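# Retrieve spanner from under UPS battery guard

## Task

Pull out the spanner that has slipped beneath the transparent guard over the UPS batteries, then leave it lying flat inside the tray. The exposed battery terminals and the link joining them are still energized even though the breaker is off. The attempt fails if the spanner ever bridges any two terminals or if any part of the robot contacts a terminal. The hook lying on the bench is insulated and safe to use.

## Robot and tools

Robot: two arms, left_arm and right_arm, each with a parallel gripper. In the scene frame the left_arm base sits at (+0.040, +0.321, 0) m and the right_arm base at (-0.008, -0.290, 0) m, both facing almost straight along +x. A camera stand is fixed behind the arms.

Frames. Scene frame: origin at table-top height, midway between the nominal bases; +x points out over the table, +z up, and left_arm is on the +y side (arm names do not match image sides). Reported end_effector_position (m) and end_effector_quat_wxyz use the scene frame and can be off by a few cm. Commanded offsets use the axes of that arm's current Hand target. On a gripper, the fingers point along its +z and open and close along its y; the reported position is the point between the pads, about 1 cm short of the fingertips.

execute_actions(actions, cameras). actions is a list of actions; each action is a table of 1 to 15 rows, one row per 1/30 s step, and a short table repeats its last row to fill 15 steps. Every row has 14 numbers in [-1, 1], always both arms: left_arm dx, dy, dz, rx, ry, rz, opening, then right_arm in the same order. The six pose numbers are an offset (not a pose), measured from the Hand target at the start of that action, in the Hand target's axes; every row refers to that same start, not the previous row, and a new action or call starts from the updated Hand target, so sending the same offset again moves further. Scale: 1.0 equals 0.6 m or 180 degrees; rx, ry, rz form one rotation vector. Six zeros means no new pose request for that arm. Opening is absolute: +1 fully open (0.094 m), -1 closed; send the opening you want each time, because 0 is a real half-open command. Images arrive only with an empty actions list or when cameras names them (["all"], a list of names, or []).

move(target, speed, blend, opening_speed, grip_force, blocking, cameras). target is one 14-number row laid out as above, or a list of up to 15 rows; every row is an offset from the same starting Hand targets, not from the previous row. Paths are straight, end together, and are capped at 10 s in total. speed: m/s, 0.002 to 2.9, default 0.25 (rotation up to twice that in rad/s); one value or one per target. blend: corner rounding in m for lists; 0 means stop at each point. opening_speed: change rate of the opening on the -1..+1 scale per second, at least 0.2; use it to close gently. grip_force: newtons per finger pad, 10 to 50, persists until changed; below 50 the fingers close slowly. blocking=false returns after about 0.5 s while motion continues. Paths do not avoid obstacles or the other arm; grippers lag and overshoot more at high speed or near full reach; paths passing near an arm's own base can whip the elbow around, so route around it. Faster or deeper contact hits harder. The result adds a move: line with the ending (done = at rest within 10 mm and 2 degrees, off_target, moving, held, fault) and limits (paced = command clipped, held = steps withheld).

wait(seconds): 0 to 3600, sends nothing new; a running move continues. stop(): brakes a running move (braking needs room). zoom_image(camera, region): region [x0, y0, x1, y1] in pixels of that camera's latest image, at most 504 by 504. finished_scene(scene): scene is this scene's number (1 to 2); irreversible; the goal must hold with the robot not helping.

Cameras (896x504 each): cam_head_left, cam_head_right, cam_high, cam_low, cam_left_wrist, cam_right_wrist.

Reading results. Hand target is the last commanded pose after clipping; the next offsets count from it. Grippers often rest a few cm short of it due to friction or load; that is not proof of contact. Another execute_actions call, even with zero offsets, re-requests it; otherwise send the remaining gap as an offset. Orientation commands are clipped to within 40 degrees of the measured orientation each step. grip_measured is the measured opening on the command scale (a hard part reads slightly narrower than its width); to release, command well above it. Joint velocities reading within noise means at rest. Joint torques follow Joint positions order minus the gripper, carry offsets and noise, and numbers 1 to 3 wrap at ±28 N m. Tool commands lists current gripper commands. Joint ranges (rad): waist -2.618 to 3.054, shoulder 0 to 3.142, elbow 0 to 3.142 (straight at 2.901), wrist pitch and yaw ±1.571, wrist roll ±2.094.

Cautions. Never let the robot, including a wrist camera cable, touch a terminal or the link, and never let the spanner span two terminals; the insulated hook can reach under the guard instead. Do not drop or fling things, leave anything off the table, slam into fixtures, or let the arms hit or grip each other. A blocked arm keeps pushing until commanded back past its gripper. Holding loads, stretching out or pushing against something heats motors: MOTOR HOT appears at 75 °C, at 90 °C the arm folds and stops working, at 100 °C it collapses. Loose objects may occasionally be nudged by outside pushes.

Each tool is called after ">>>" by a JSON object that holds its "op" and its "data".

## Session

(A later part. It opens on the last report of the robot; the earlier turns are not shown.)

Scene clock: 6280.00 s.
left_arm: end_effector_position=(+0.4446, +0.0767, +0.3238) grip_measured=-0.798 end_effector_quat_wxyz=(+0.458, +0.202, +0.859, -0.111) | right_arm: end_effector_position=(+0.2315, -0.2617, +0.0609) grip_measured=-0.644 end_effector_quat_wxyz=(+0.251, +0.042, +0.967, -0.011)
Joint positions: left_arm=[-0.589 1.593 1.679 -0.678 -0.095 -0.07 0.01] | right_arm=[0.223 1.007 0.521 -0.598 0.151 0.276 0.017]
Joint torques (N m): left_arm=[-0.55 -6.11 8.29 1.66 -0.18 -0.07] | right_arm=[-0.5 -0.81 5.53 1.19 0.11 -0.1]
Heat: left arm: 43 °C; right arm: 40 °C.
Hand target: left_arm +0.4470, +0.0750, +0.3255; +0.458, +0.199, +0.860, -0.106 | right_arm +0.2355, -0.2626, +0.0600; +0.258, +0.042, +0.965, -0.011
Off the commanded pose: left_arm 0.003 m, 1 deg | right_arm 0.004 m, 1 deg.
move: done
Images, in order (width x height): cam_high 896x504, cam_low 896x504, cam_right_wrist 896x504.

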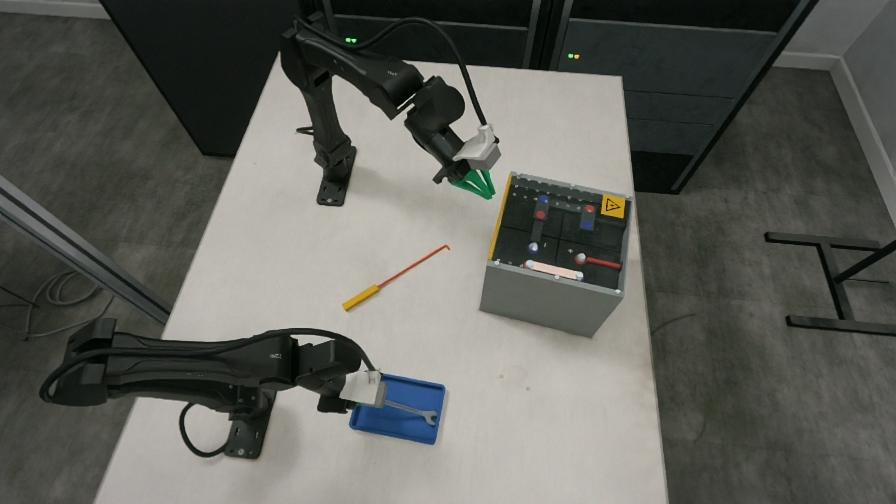

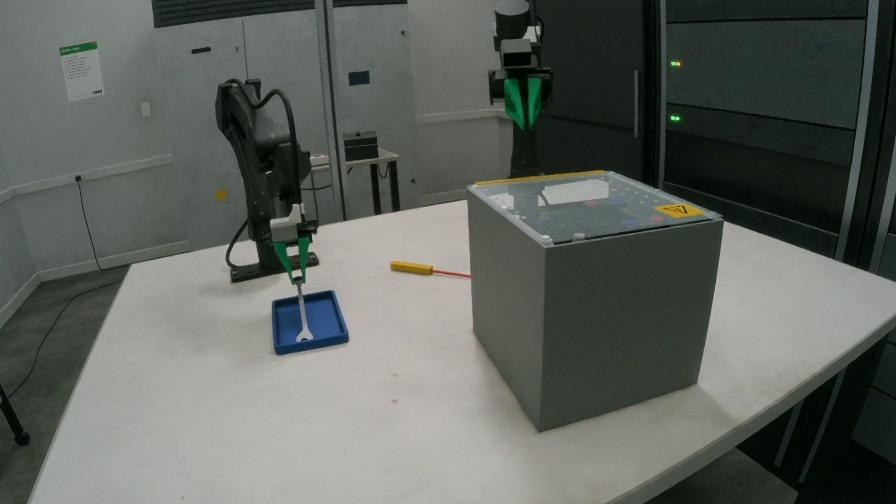

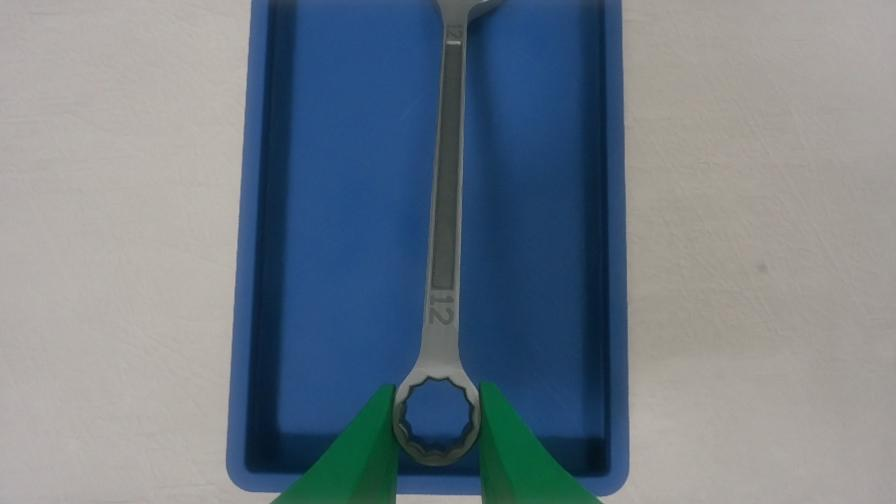

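>>> {"op": "move", "data": {"target": [0,0,0,0,0,0,-0.8,0.0137,0,0.0171,0,0,0,-1.0], "speed": 0.04, "cameras": ["cam_right_wrist", "cam_low"]}}

>>> {"op": "zoom_image", "data": {"camera": "cam_low", "region": [250, 240, 370, 370]}}

Scene clock: 6305.93 s.
left_arm: end_effector_position=(+0.4446, +0.0767, +0.3238) grip_measured=-0.798 end_effector_quat_wxyz=(+0.458, +0.202, +0.859, -0.111) | right_arm: end_effector_position=(+0.2323, -0.2615, +0.0498) grip_measured=-0.644 end_effector_quat_wxyz=(+0.257, +0.043, +0.965, -0.010)
Joint positions: left_arm=[-0.589 1.593 1.679 -0.678 -0.095 -0.07 0.01] | right_arm=[0.223 1.016 0.474 -0.529 0.151 0.275 0.017]
Joint torques (N m): left_arm=[-0.55 -6.11 8.29 1.66 -0.18 -0.08] | right_arm=[-0.28 -0.8 5.42 1.15 0.04 -0.07]
Heat: left arm: 43 °C; right arm: 40 °C.
Hand target: left_arm +0.4470, +0.0750, +0.3255; +0.458, +0.199, +0.860, -0.106 | right_arm +0.2335, -0.2624, +0.0471; +0.259, +0.042, +0.965, -0.011
Off the commanded pose: left_arm 0.003 m, 1 deg | right_arm 0.003 m, 0 deg.
move: done
Images, in order (width x height): cam_low 896x504, cam_right_wrist 896x504.

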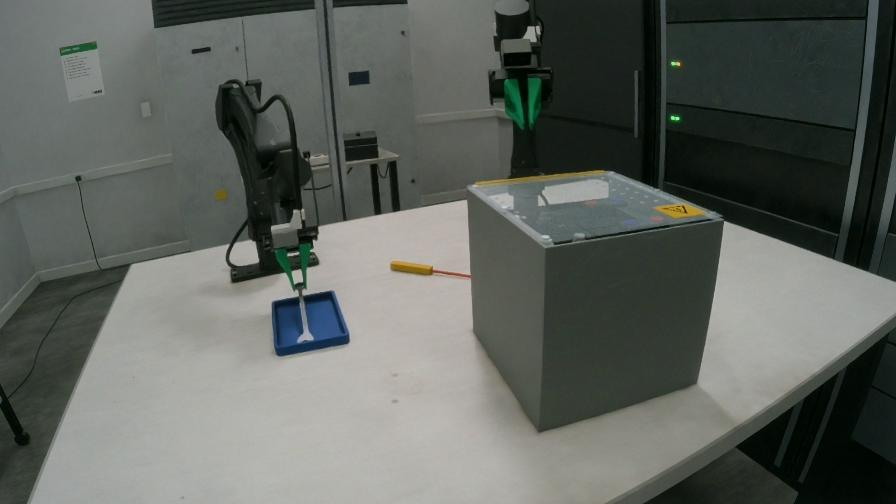

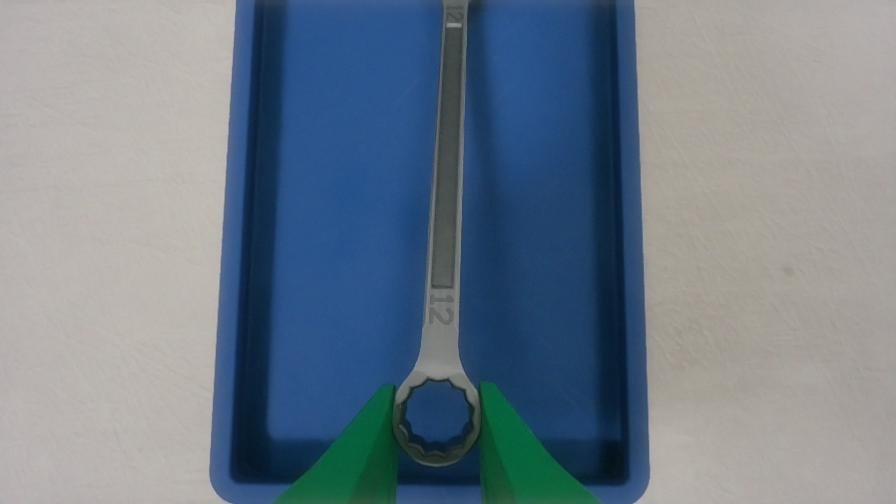

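Scaled by 3.877 from the camera's image (finer frame: 1280x720).

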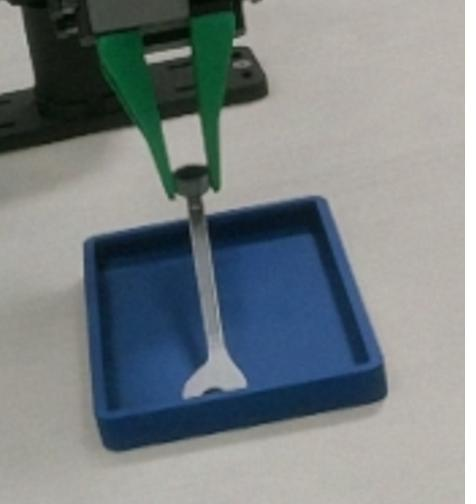

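>>> {"op": "move", "data": {"target": [0,0,0,0,0,0,-0.8,0.0357,0,0.0405,0,0.0556,0,-1.0], "speed": 0.04, "grip_force": [50, 18], "cameras": ["cam_right_wrist", "cam_low", "cam_high"]}}

>>> {"op": "zoom_image", "data": {"camera": "cam_low", "region": [250, 240, 370, 370]}}

Scene clock: 6329.40 s.
left_arm: end_effector_position=(+0.4446, +0.0767, +0.3238) grip_measured=-0.798 end_effector_quat_wxyz=(+0.458, +0.202, +0.859, -0.111) | right_arm: end_effector_position=(+0.2248, -0.2625, +0.0142) grip_measured=-0.626 end_effector_quat_wxyz=(+0.177, +0.046, +0.983, -0.010)
Joint positions: left_arm=[-0.589 1.593 1.679 -0.678 -0.095 -0.07 0.01] | right_arm=[0.188 1.208 0.489 -0.509 0.101 0.266 0.018]
Joint torques (N m): left_arm=[-0.55 -6.12 8.29 1.66 -0.17 -0.08] | right_arm=[-0.51 -1.35 6.8 0.61 -0.1 -0.11]
Heat: left arm: 43 °C; right arm: 39 °C.
Hand target: left_arm +0.4470, +0.0750, +0.3255; +0.458, +0.199, +0.860, -0.106 | right_arm +0.2272, -0.2618, +0.0153; +0.173, +0.043, +0.984, -0.008
Off the commanded pose: left_arm 0.003 m, 1 deg | right_arm 0.003 m, 1 deg.
grip_force (N): 50, 18
move: done
Images, in order (width x height): cam_high 896x504, cam_low 896x504, cam_right_wrist 896x504.

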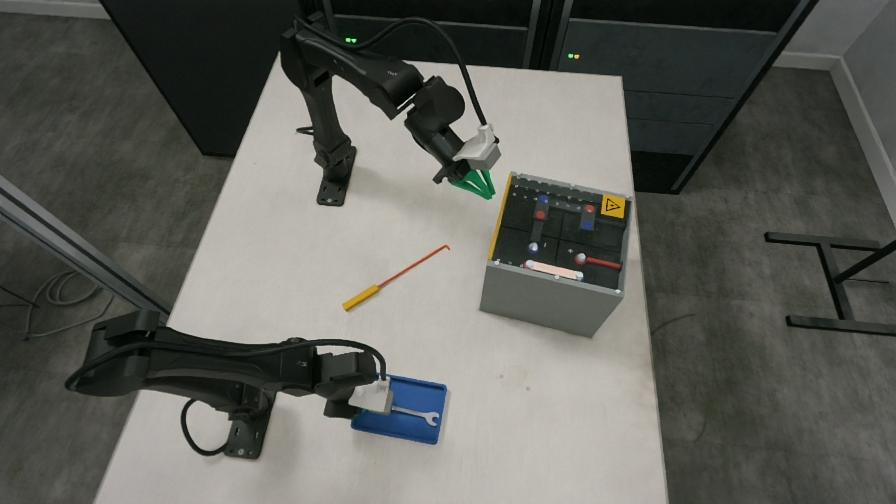

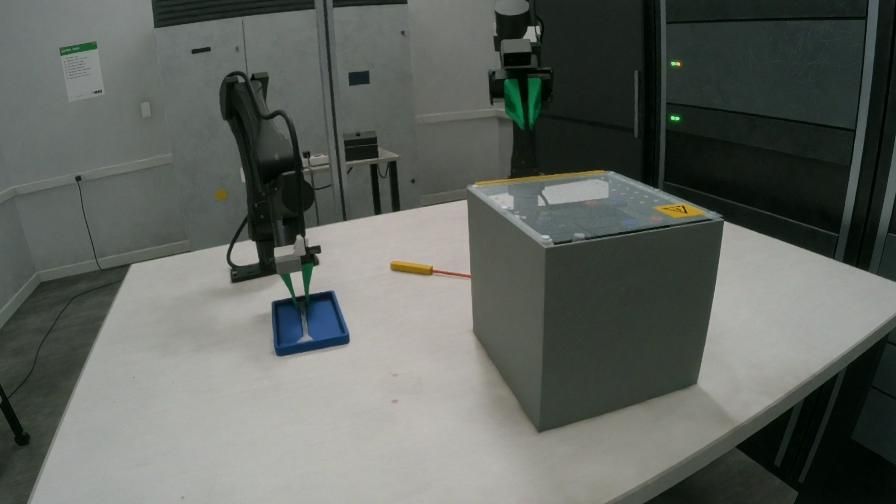

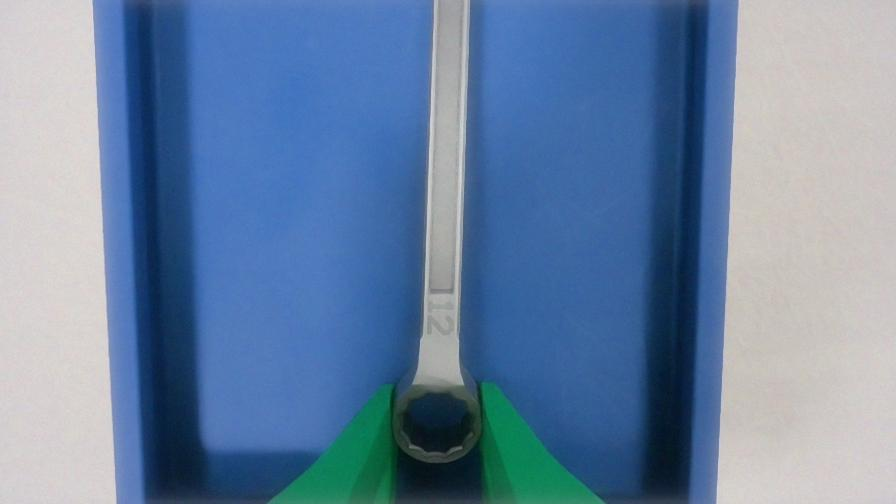

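Scaled by 3.877 from the camera's image (finer frame: 1280x720).

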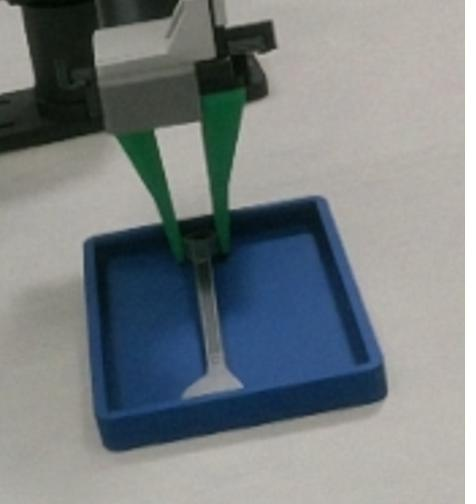

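>>> {"op": "move", "data": {"target": [0,0,0,0,0,0,-0.8,0.0051,0,0.0141,0,0.0278,0,-1.0], "speed": 0.03, "cameras": ["cam_right_wrist", "cam_low"]}}

>>> {"op": "zoom_image", "data": {"camera": "cam_low", "region": [250, 240, 370, 370]}}

Scene clock: 6344.60 s.
left_arm: end_effector_position=(+0.4446, +0.0767, +0.3238) grip_measured=-0.798 end_effector_quat_wxyz=(+0.458, +0.202, +0.859, -0.111) | right_arm: end_effector_position=(+0.2350, -0.2610, +0.0128) grip_measured=-0.626 end_effector_quat_wxyz=(+0.155, +0.046, +0.987, -0.005)
Joint positions: left_arm=[-0.589 1.593 1.679 -0.678 -0.095 -0.07 0.01] | right_arm=[0.167 1.298 0.556 -0.525 0.076 0.252 0.018]
Joint torques (N m): left_arm=[-0.55 -6.11 8.29 1.66 -0.17 -0.08] | right_arm=[-0.4 -1.22 5.76 0.33 -0.11 -0.13]
Heat: left arm: 43 °C; right arm: 39 °C.
Hand target: left_arm +0.4470, +0.0750, +0.3255; +0.458, +0.199, +0.860, -0.106 | right_arm +0.2272, -0.2619, +0.0063; +0.130, +0.043, +0.991, -0.006
Off the commanded pose: left_arm 0.003 m, 1 deg | right_arm 0.010 m, 3 deg.
grip_force (N): 50, 18
move: off_target (right_arm)
Images, in order (width x height): cam_low 896x504, cam_right_wrist 896x504.

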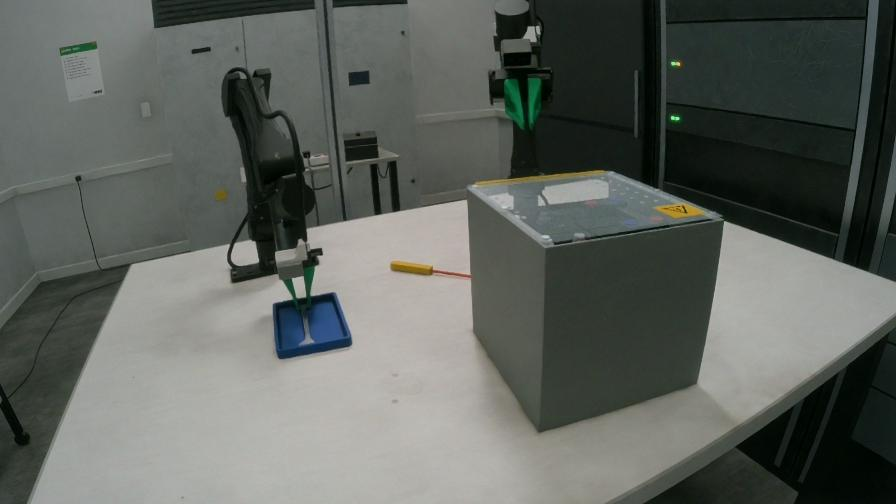

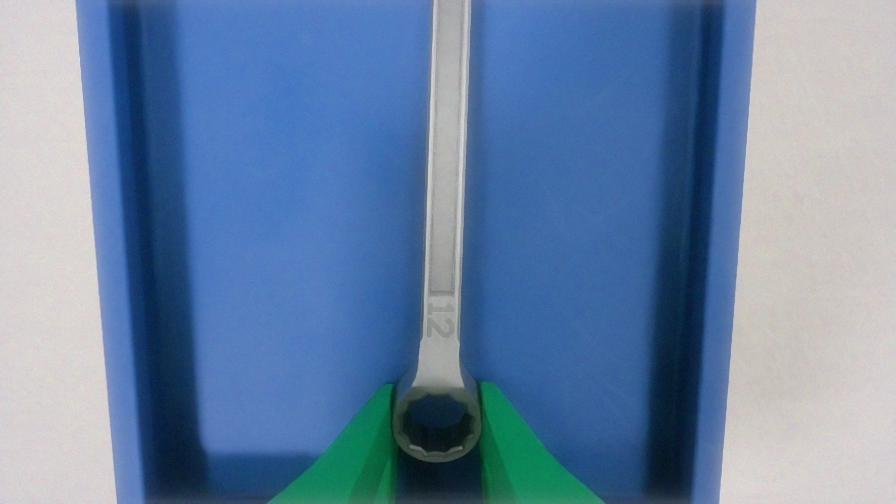

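Scaled by 3.877 from the camera's image (finer frame: 1280x720).

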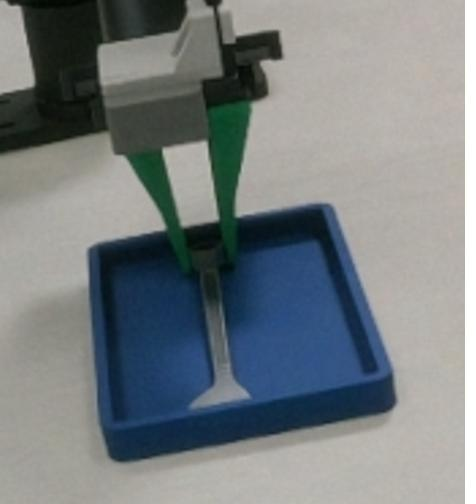

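>>> {"op": "move", "data": {"target": [[0,0,0,0,0,0,-0.8,-0.0152,0.0026,-0.0072,0,0,0,-1.0],[0,0,0,0,0,0,-0.8,-0.0152,0.0026,-0.0072,0,0,0,-0.35]], "speed": 0.04, "opening_speed": 0.5, "cameras": ["cam_right_wrist", "cam_low"]}}

>>> {"op": "zoom_image", "data": {"camera": "cam_low", "region": [250, 240, 370, 370]}}

Scene clock: 6362.17 s.
left_arm: end_effector_position=(+0.4446, +0.0767, +0.3238) grip_measured=-0.798 end_effector_quat_wxyz=(+0.458, +0.202, +0.859, -0.111) | right_arm: end_effector_position=(+0.2357, -0.2590, +0.0133) grip_measured=-0.352 end_effector_quat_wxyz=(+0.142, +0.044, +0.989, -0.002)
Joint positions: left_arm=[-0.589 1.593 1.679 -0.678 -0.095 -0.07 0.01] | right_arm=[0.165 1.325 0.586 -0.554 0.063 0.248 0.03]
Joint torques (N m): left_arm=[-0.54 -6.11 8.28 1.66 -0.17 -0.08] | right_arm=[-0.43 -2.09 6.74 0.31 0.06 -0.1]
Heat: left arm: 43 °C; right arm: 40 °C.
Hand target: left_arm +0.4470, +0.0750, +0.3255; +0.458, +0.199, +0.860, -0.106 | right_arm +0.2349, -0.2610, +0.0128; +0.130, +0.043, +0.991, -0.006
Off the commanded pose: left_arm 0.003 m, 1 deg | right_arm 0.002 m, 1 deg.
grip_force (N): 50, 18
move: done
Images, in order (width x height): cam_low 896x504, cam_right_wrist 896x504.

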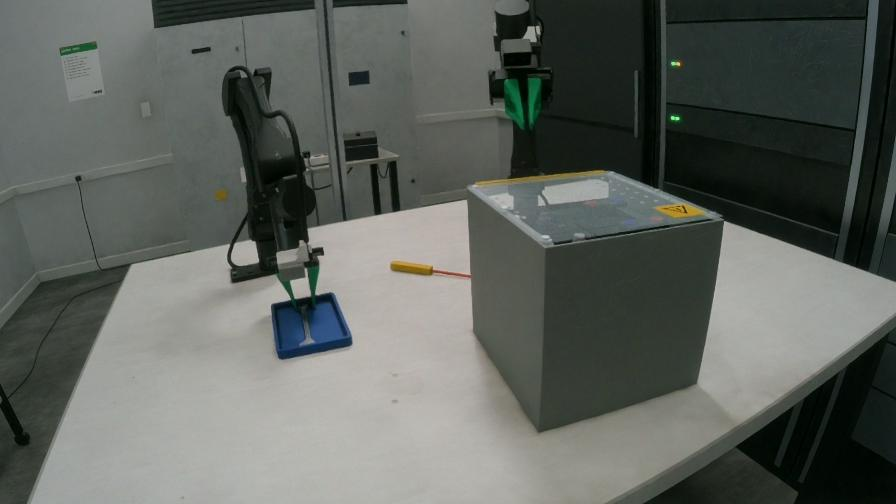

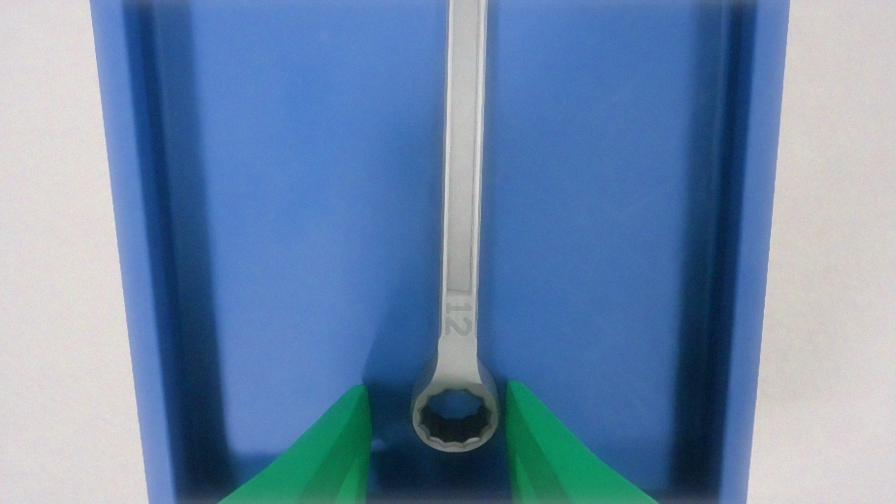

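Scaled by 3.877 from the camera's image (finer frame: 1280x720).

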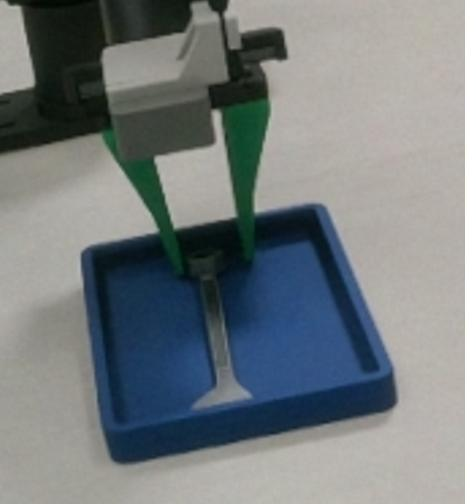

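>>> {"op": "move", "data": {"target": [0,0,0,0,0,0,-0.8,-0.0447,-0.0053,-0.1782,0,0,0,-0.3], "speed": 0.12, "grip_force": [50, 50], "cameras": ["cam_right_wrist", "cam_low", "cam_high"]}}

>>> {"op": "zoom_image", "data": {"camera": "cam_low", "region": [250, 240, 370, 370]}}

Scene clock: 6374.13 s.
left_arm: end_effector_position=(+0.4446, +0.0767, +0.3238) grip_measured=-0.798 end_effector_quat_wxyz=(+0.458, +0.202, +0.859, -0.111) | right_arm: end_effector_position=(+0.2293, -0.2631, +0.1104) grip_measured=-0.302 end_effector_quat_wxyz=(+0.113, +0.044, +0.993, -0.009)
Joint positions: left_arm=[-0.589 1.593 1.679 -0.678 -0.095 -0.07 0.01] | right_arm=[0.153 1.234 0.942 -1.06 0.062 0.236 0.033]
Joint torques (N m): left_arm=[-0.54 -6.12 8.31 1.66 -0.17 -0.08] | right_arm=[-0.54 -5.11 7.92 0.42 -0.01 -0.09]
Heat: left arm: 43 °C; right arm: 40 °C.
Hand target: left_arm +0.4470, +0.0750, +0.3255; +0.458, +0.199, +0.860, -0.106 | right_arm +0.2330, -0.2639, +0.1230; +0.130, +0.043, +0.991, -0.006
Off the commanded pose: left_arm 0.003 m, 1 deg | right_arm 0.013 m, 2 deg.
move: off_target (right_arm)
Images, in order (width x height): cam_high 896x504, cam_low 896x504, cam_right_wrist 896x504.

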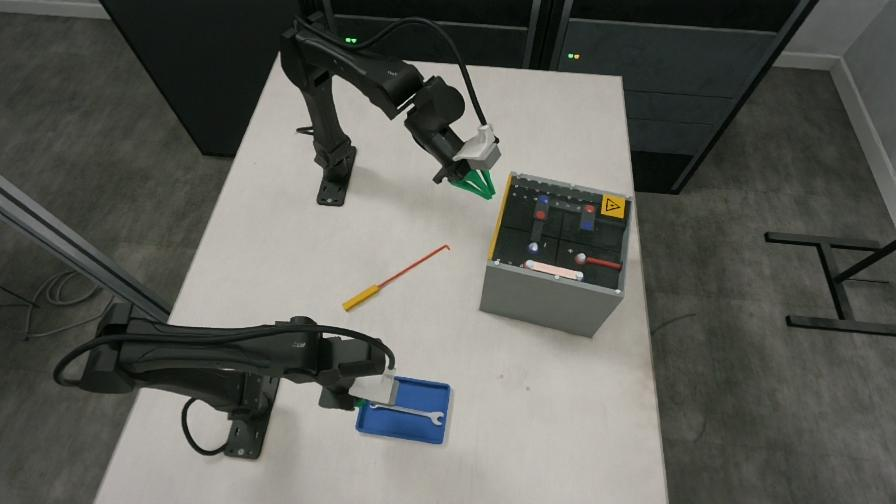

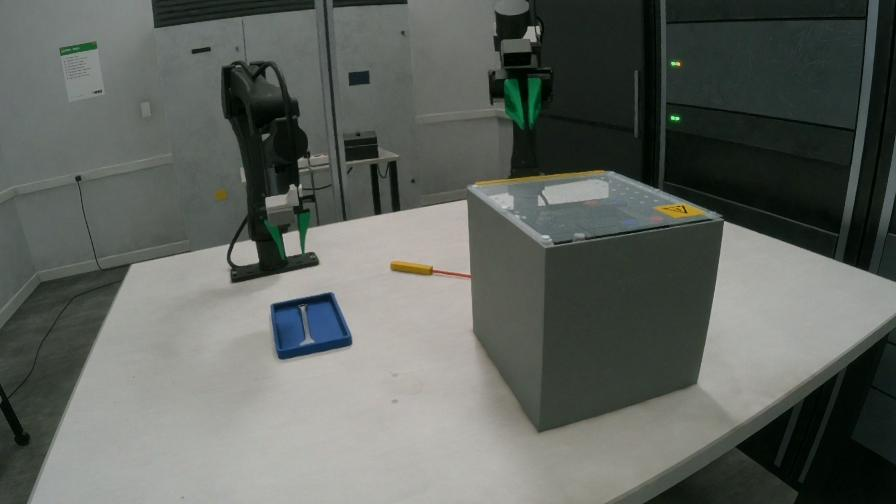

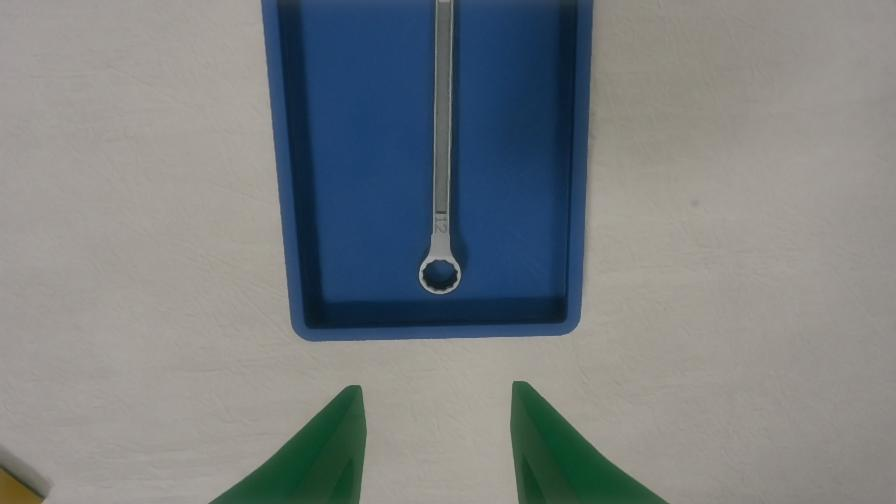

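Scaled by 3.877 from the camera's image (finer frame: 1280x720).

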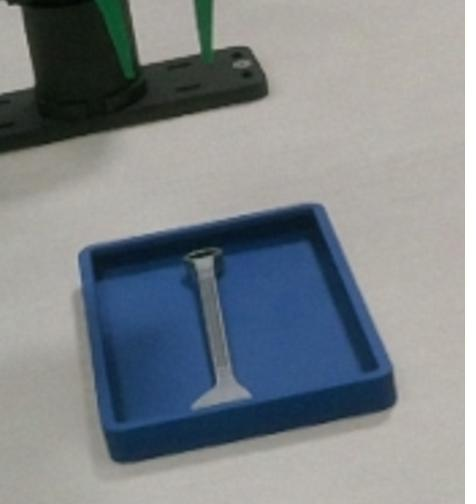

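>>> {"op": "zoom_image", "data": {"camera": "cam_high", "region": [340, 360, 470, 460]}}

Scaled by 3.877 from the camera's image (finer frame: 1280x720).

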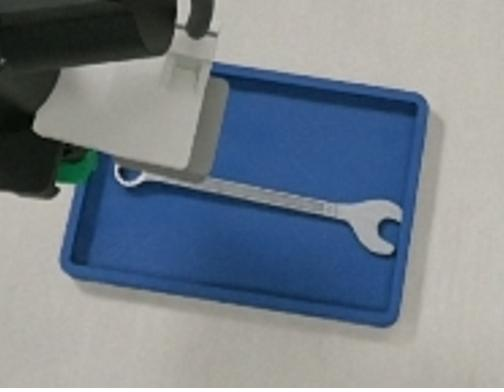

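>>> {"op": "move", "data": {"target": [0,0,0,0,0,0,-0.8,-0.02,0,-0.06,0,-0.16,0,-0.3], "speed": 0.2, "cameras": ["cam_right_wrist"]}}

Scene clock: 6390.47 s.
left_arm: end_effector_position=(+0.4446, +0.0767, +0.3238) grip_measured=-0.798 end_effector_quat_wxyz=(+0.458, +0.202, +0.859, -0.111) | right_arm: end_effector_position=(+0.2337, -0.2642, +0.1584) grip_measured=-0.302 end_effector_quat_wxyz=(+0.361, +0.036, +0.932, -0.017)
Joint positions: left_arm=[-0.589 1.593 1.679 -0.678 -0.095 -0.07 0.01] | right_arm=[0.28 0.777 0.702 -0.79 0.245 0.269 0.033]
Joint torques (N m): left_arm=[-0.55 -6.11 8.29 1.66 -0.17 -0.07] | right_arm=[0.47 -1.18 5.56 1.43 0.19 0.08]
Heat: left arm: 43 °C; right arm: 41 °C.
Hand target: left_arm +0.4470, +0.0750, +0.3255; +0.458, +0.199, +0.860, -0.106 | right_arm +0.2352, -0.2641, +0.1609; +0.373, +0.040, +0.927, -0.016
Off the commanded pose: left_arm 0.003 m, 1 deg | right_arm 0.003 m, 2 deg.
move: done

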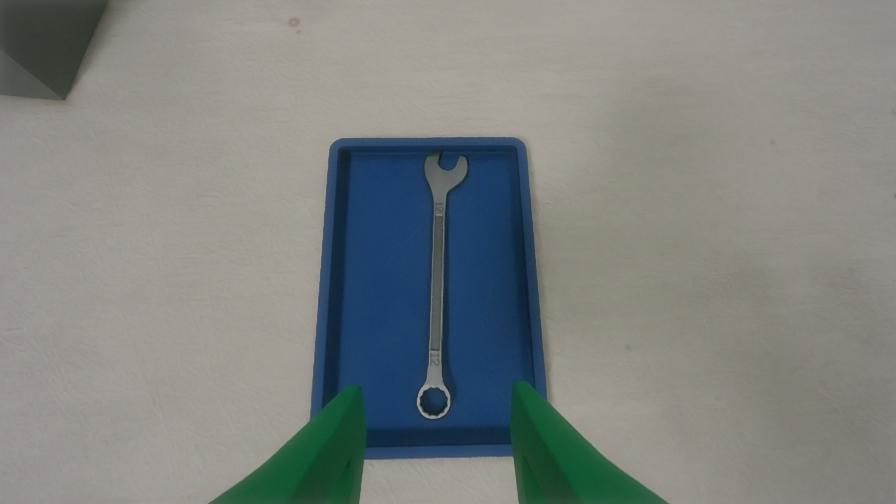

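>>> {"op": "zoom_image", "data": {"camera": "cam_right_wrist", "region": [320, 120, 540, 300]}}

Scaled by 2.291 from the camera's image (finer frame: 1280x720).

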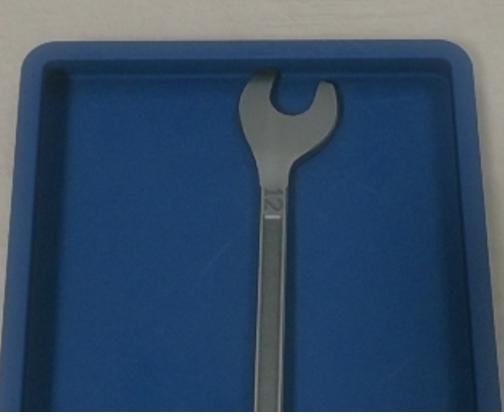

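>>> {"op": "finished_scene", "data": {"scene": 1}}

The scene is finished: the task was done.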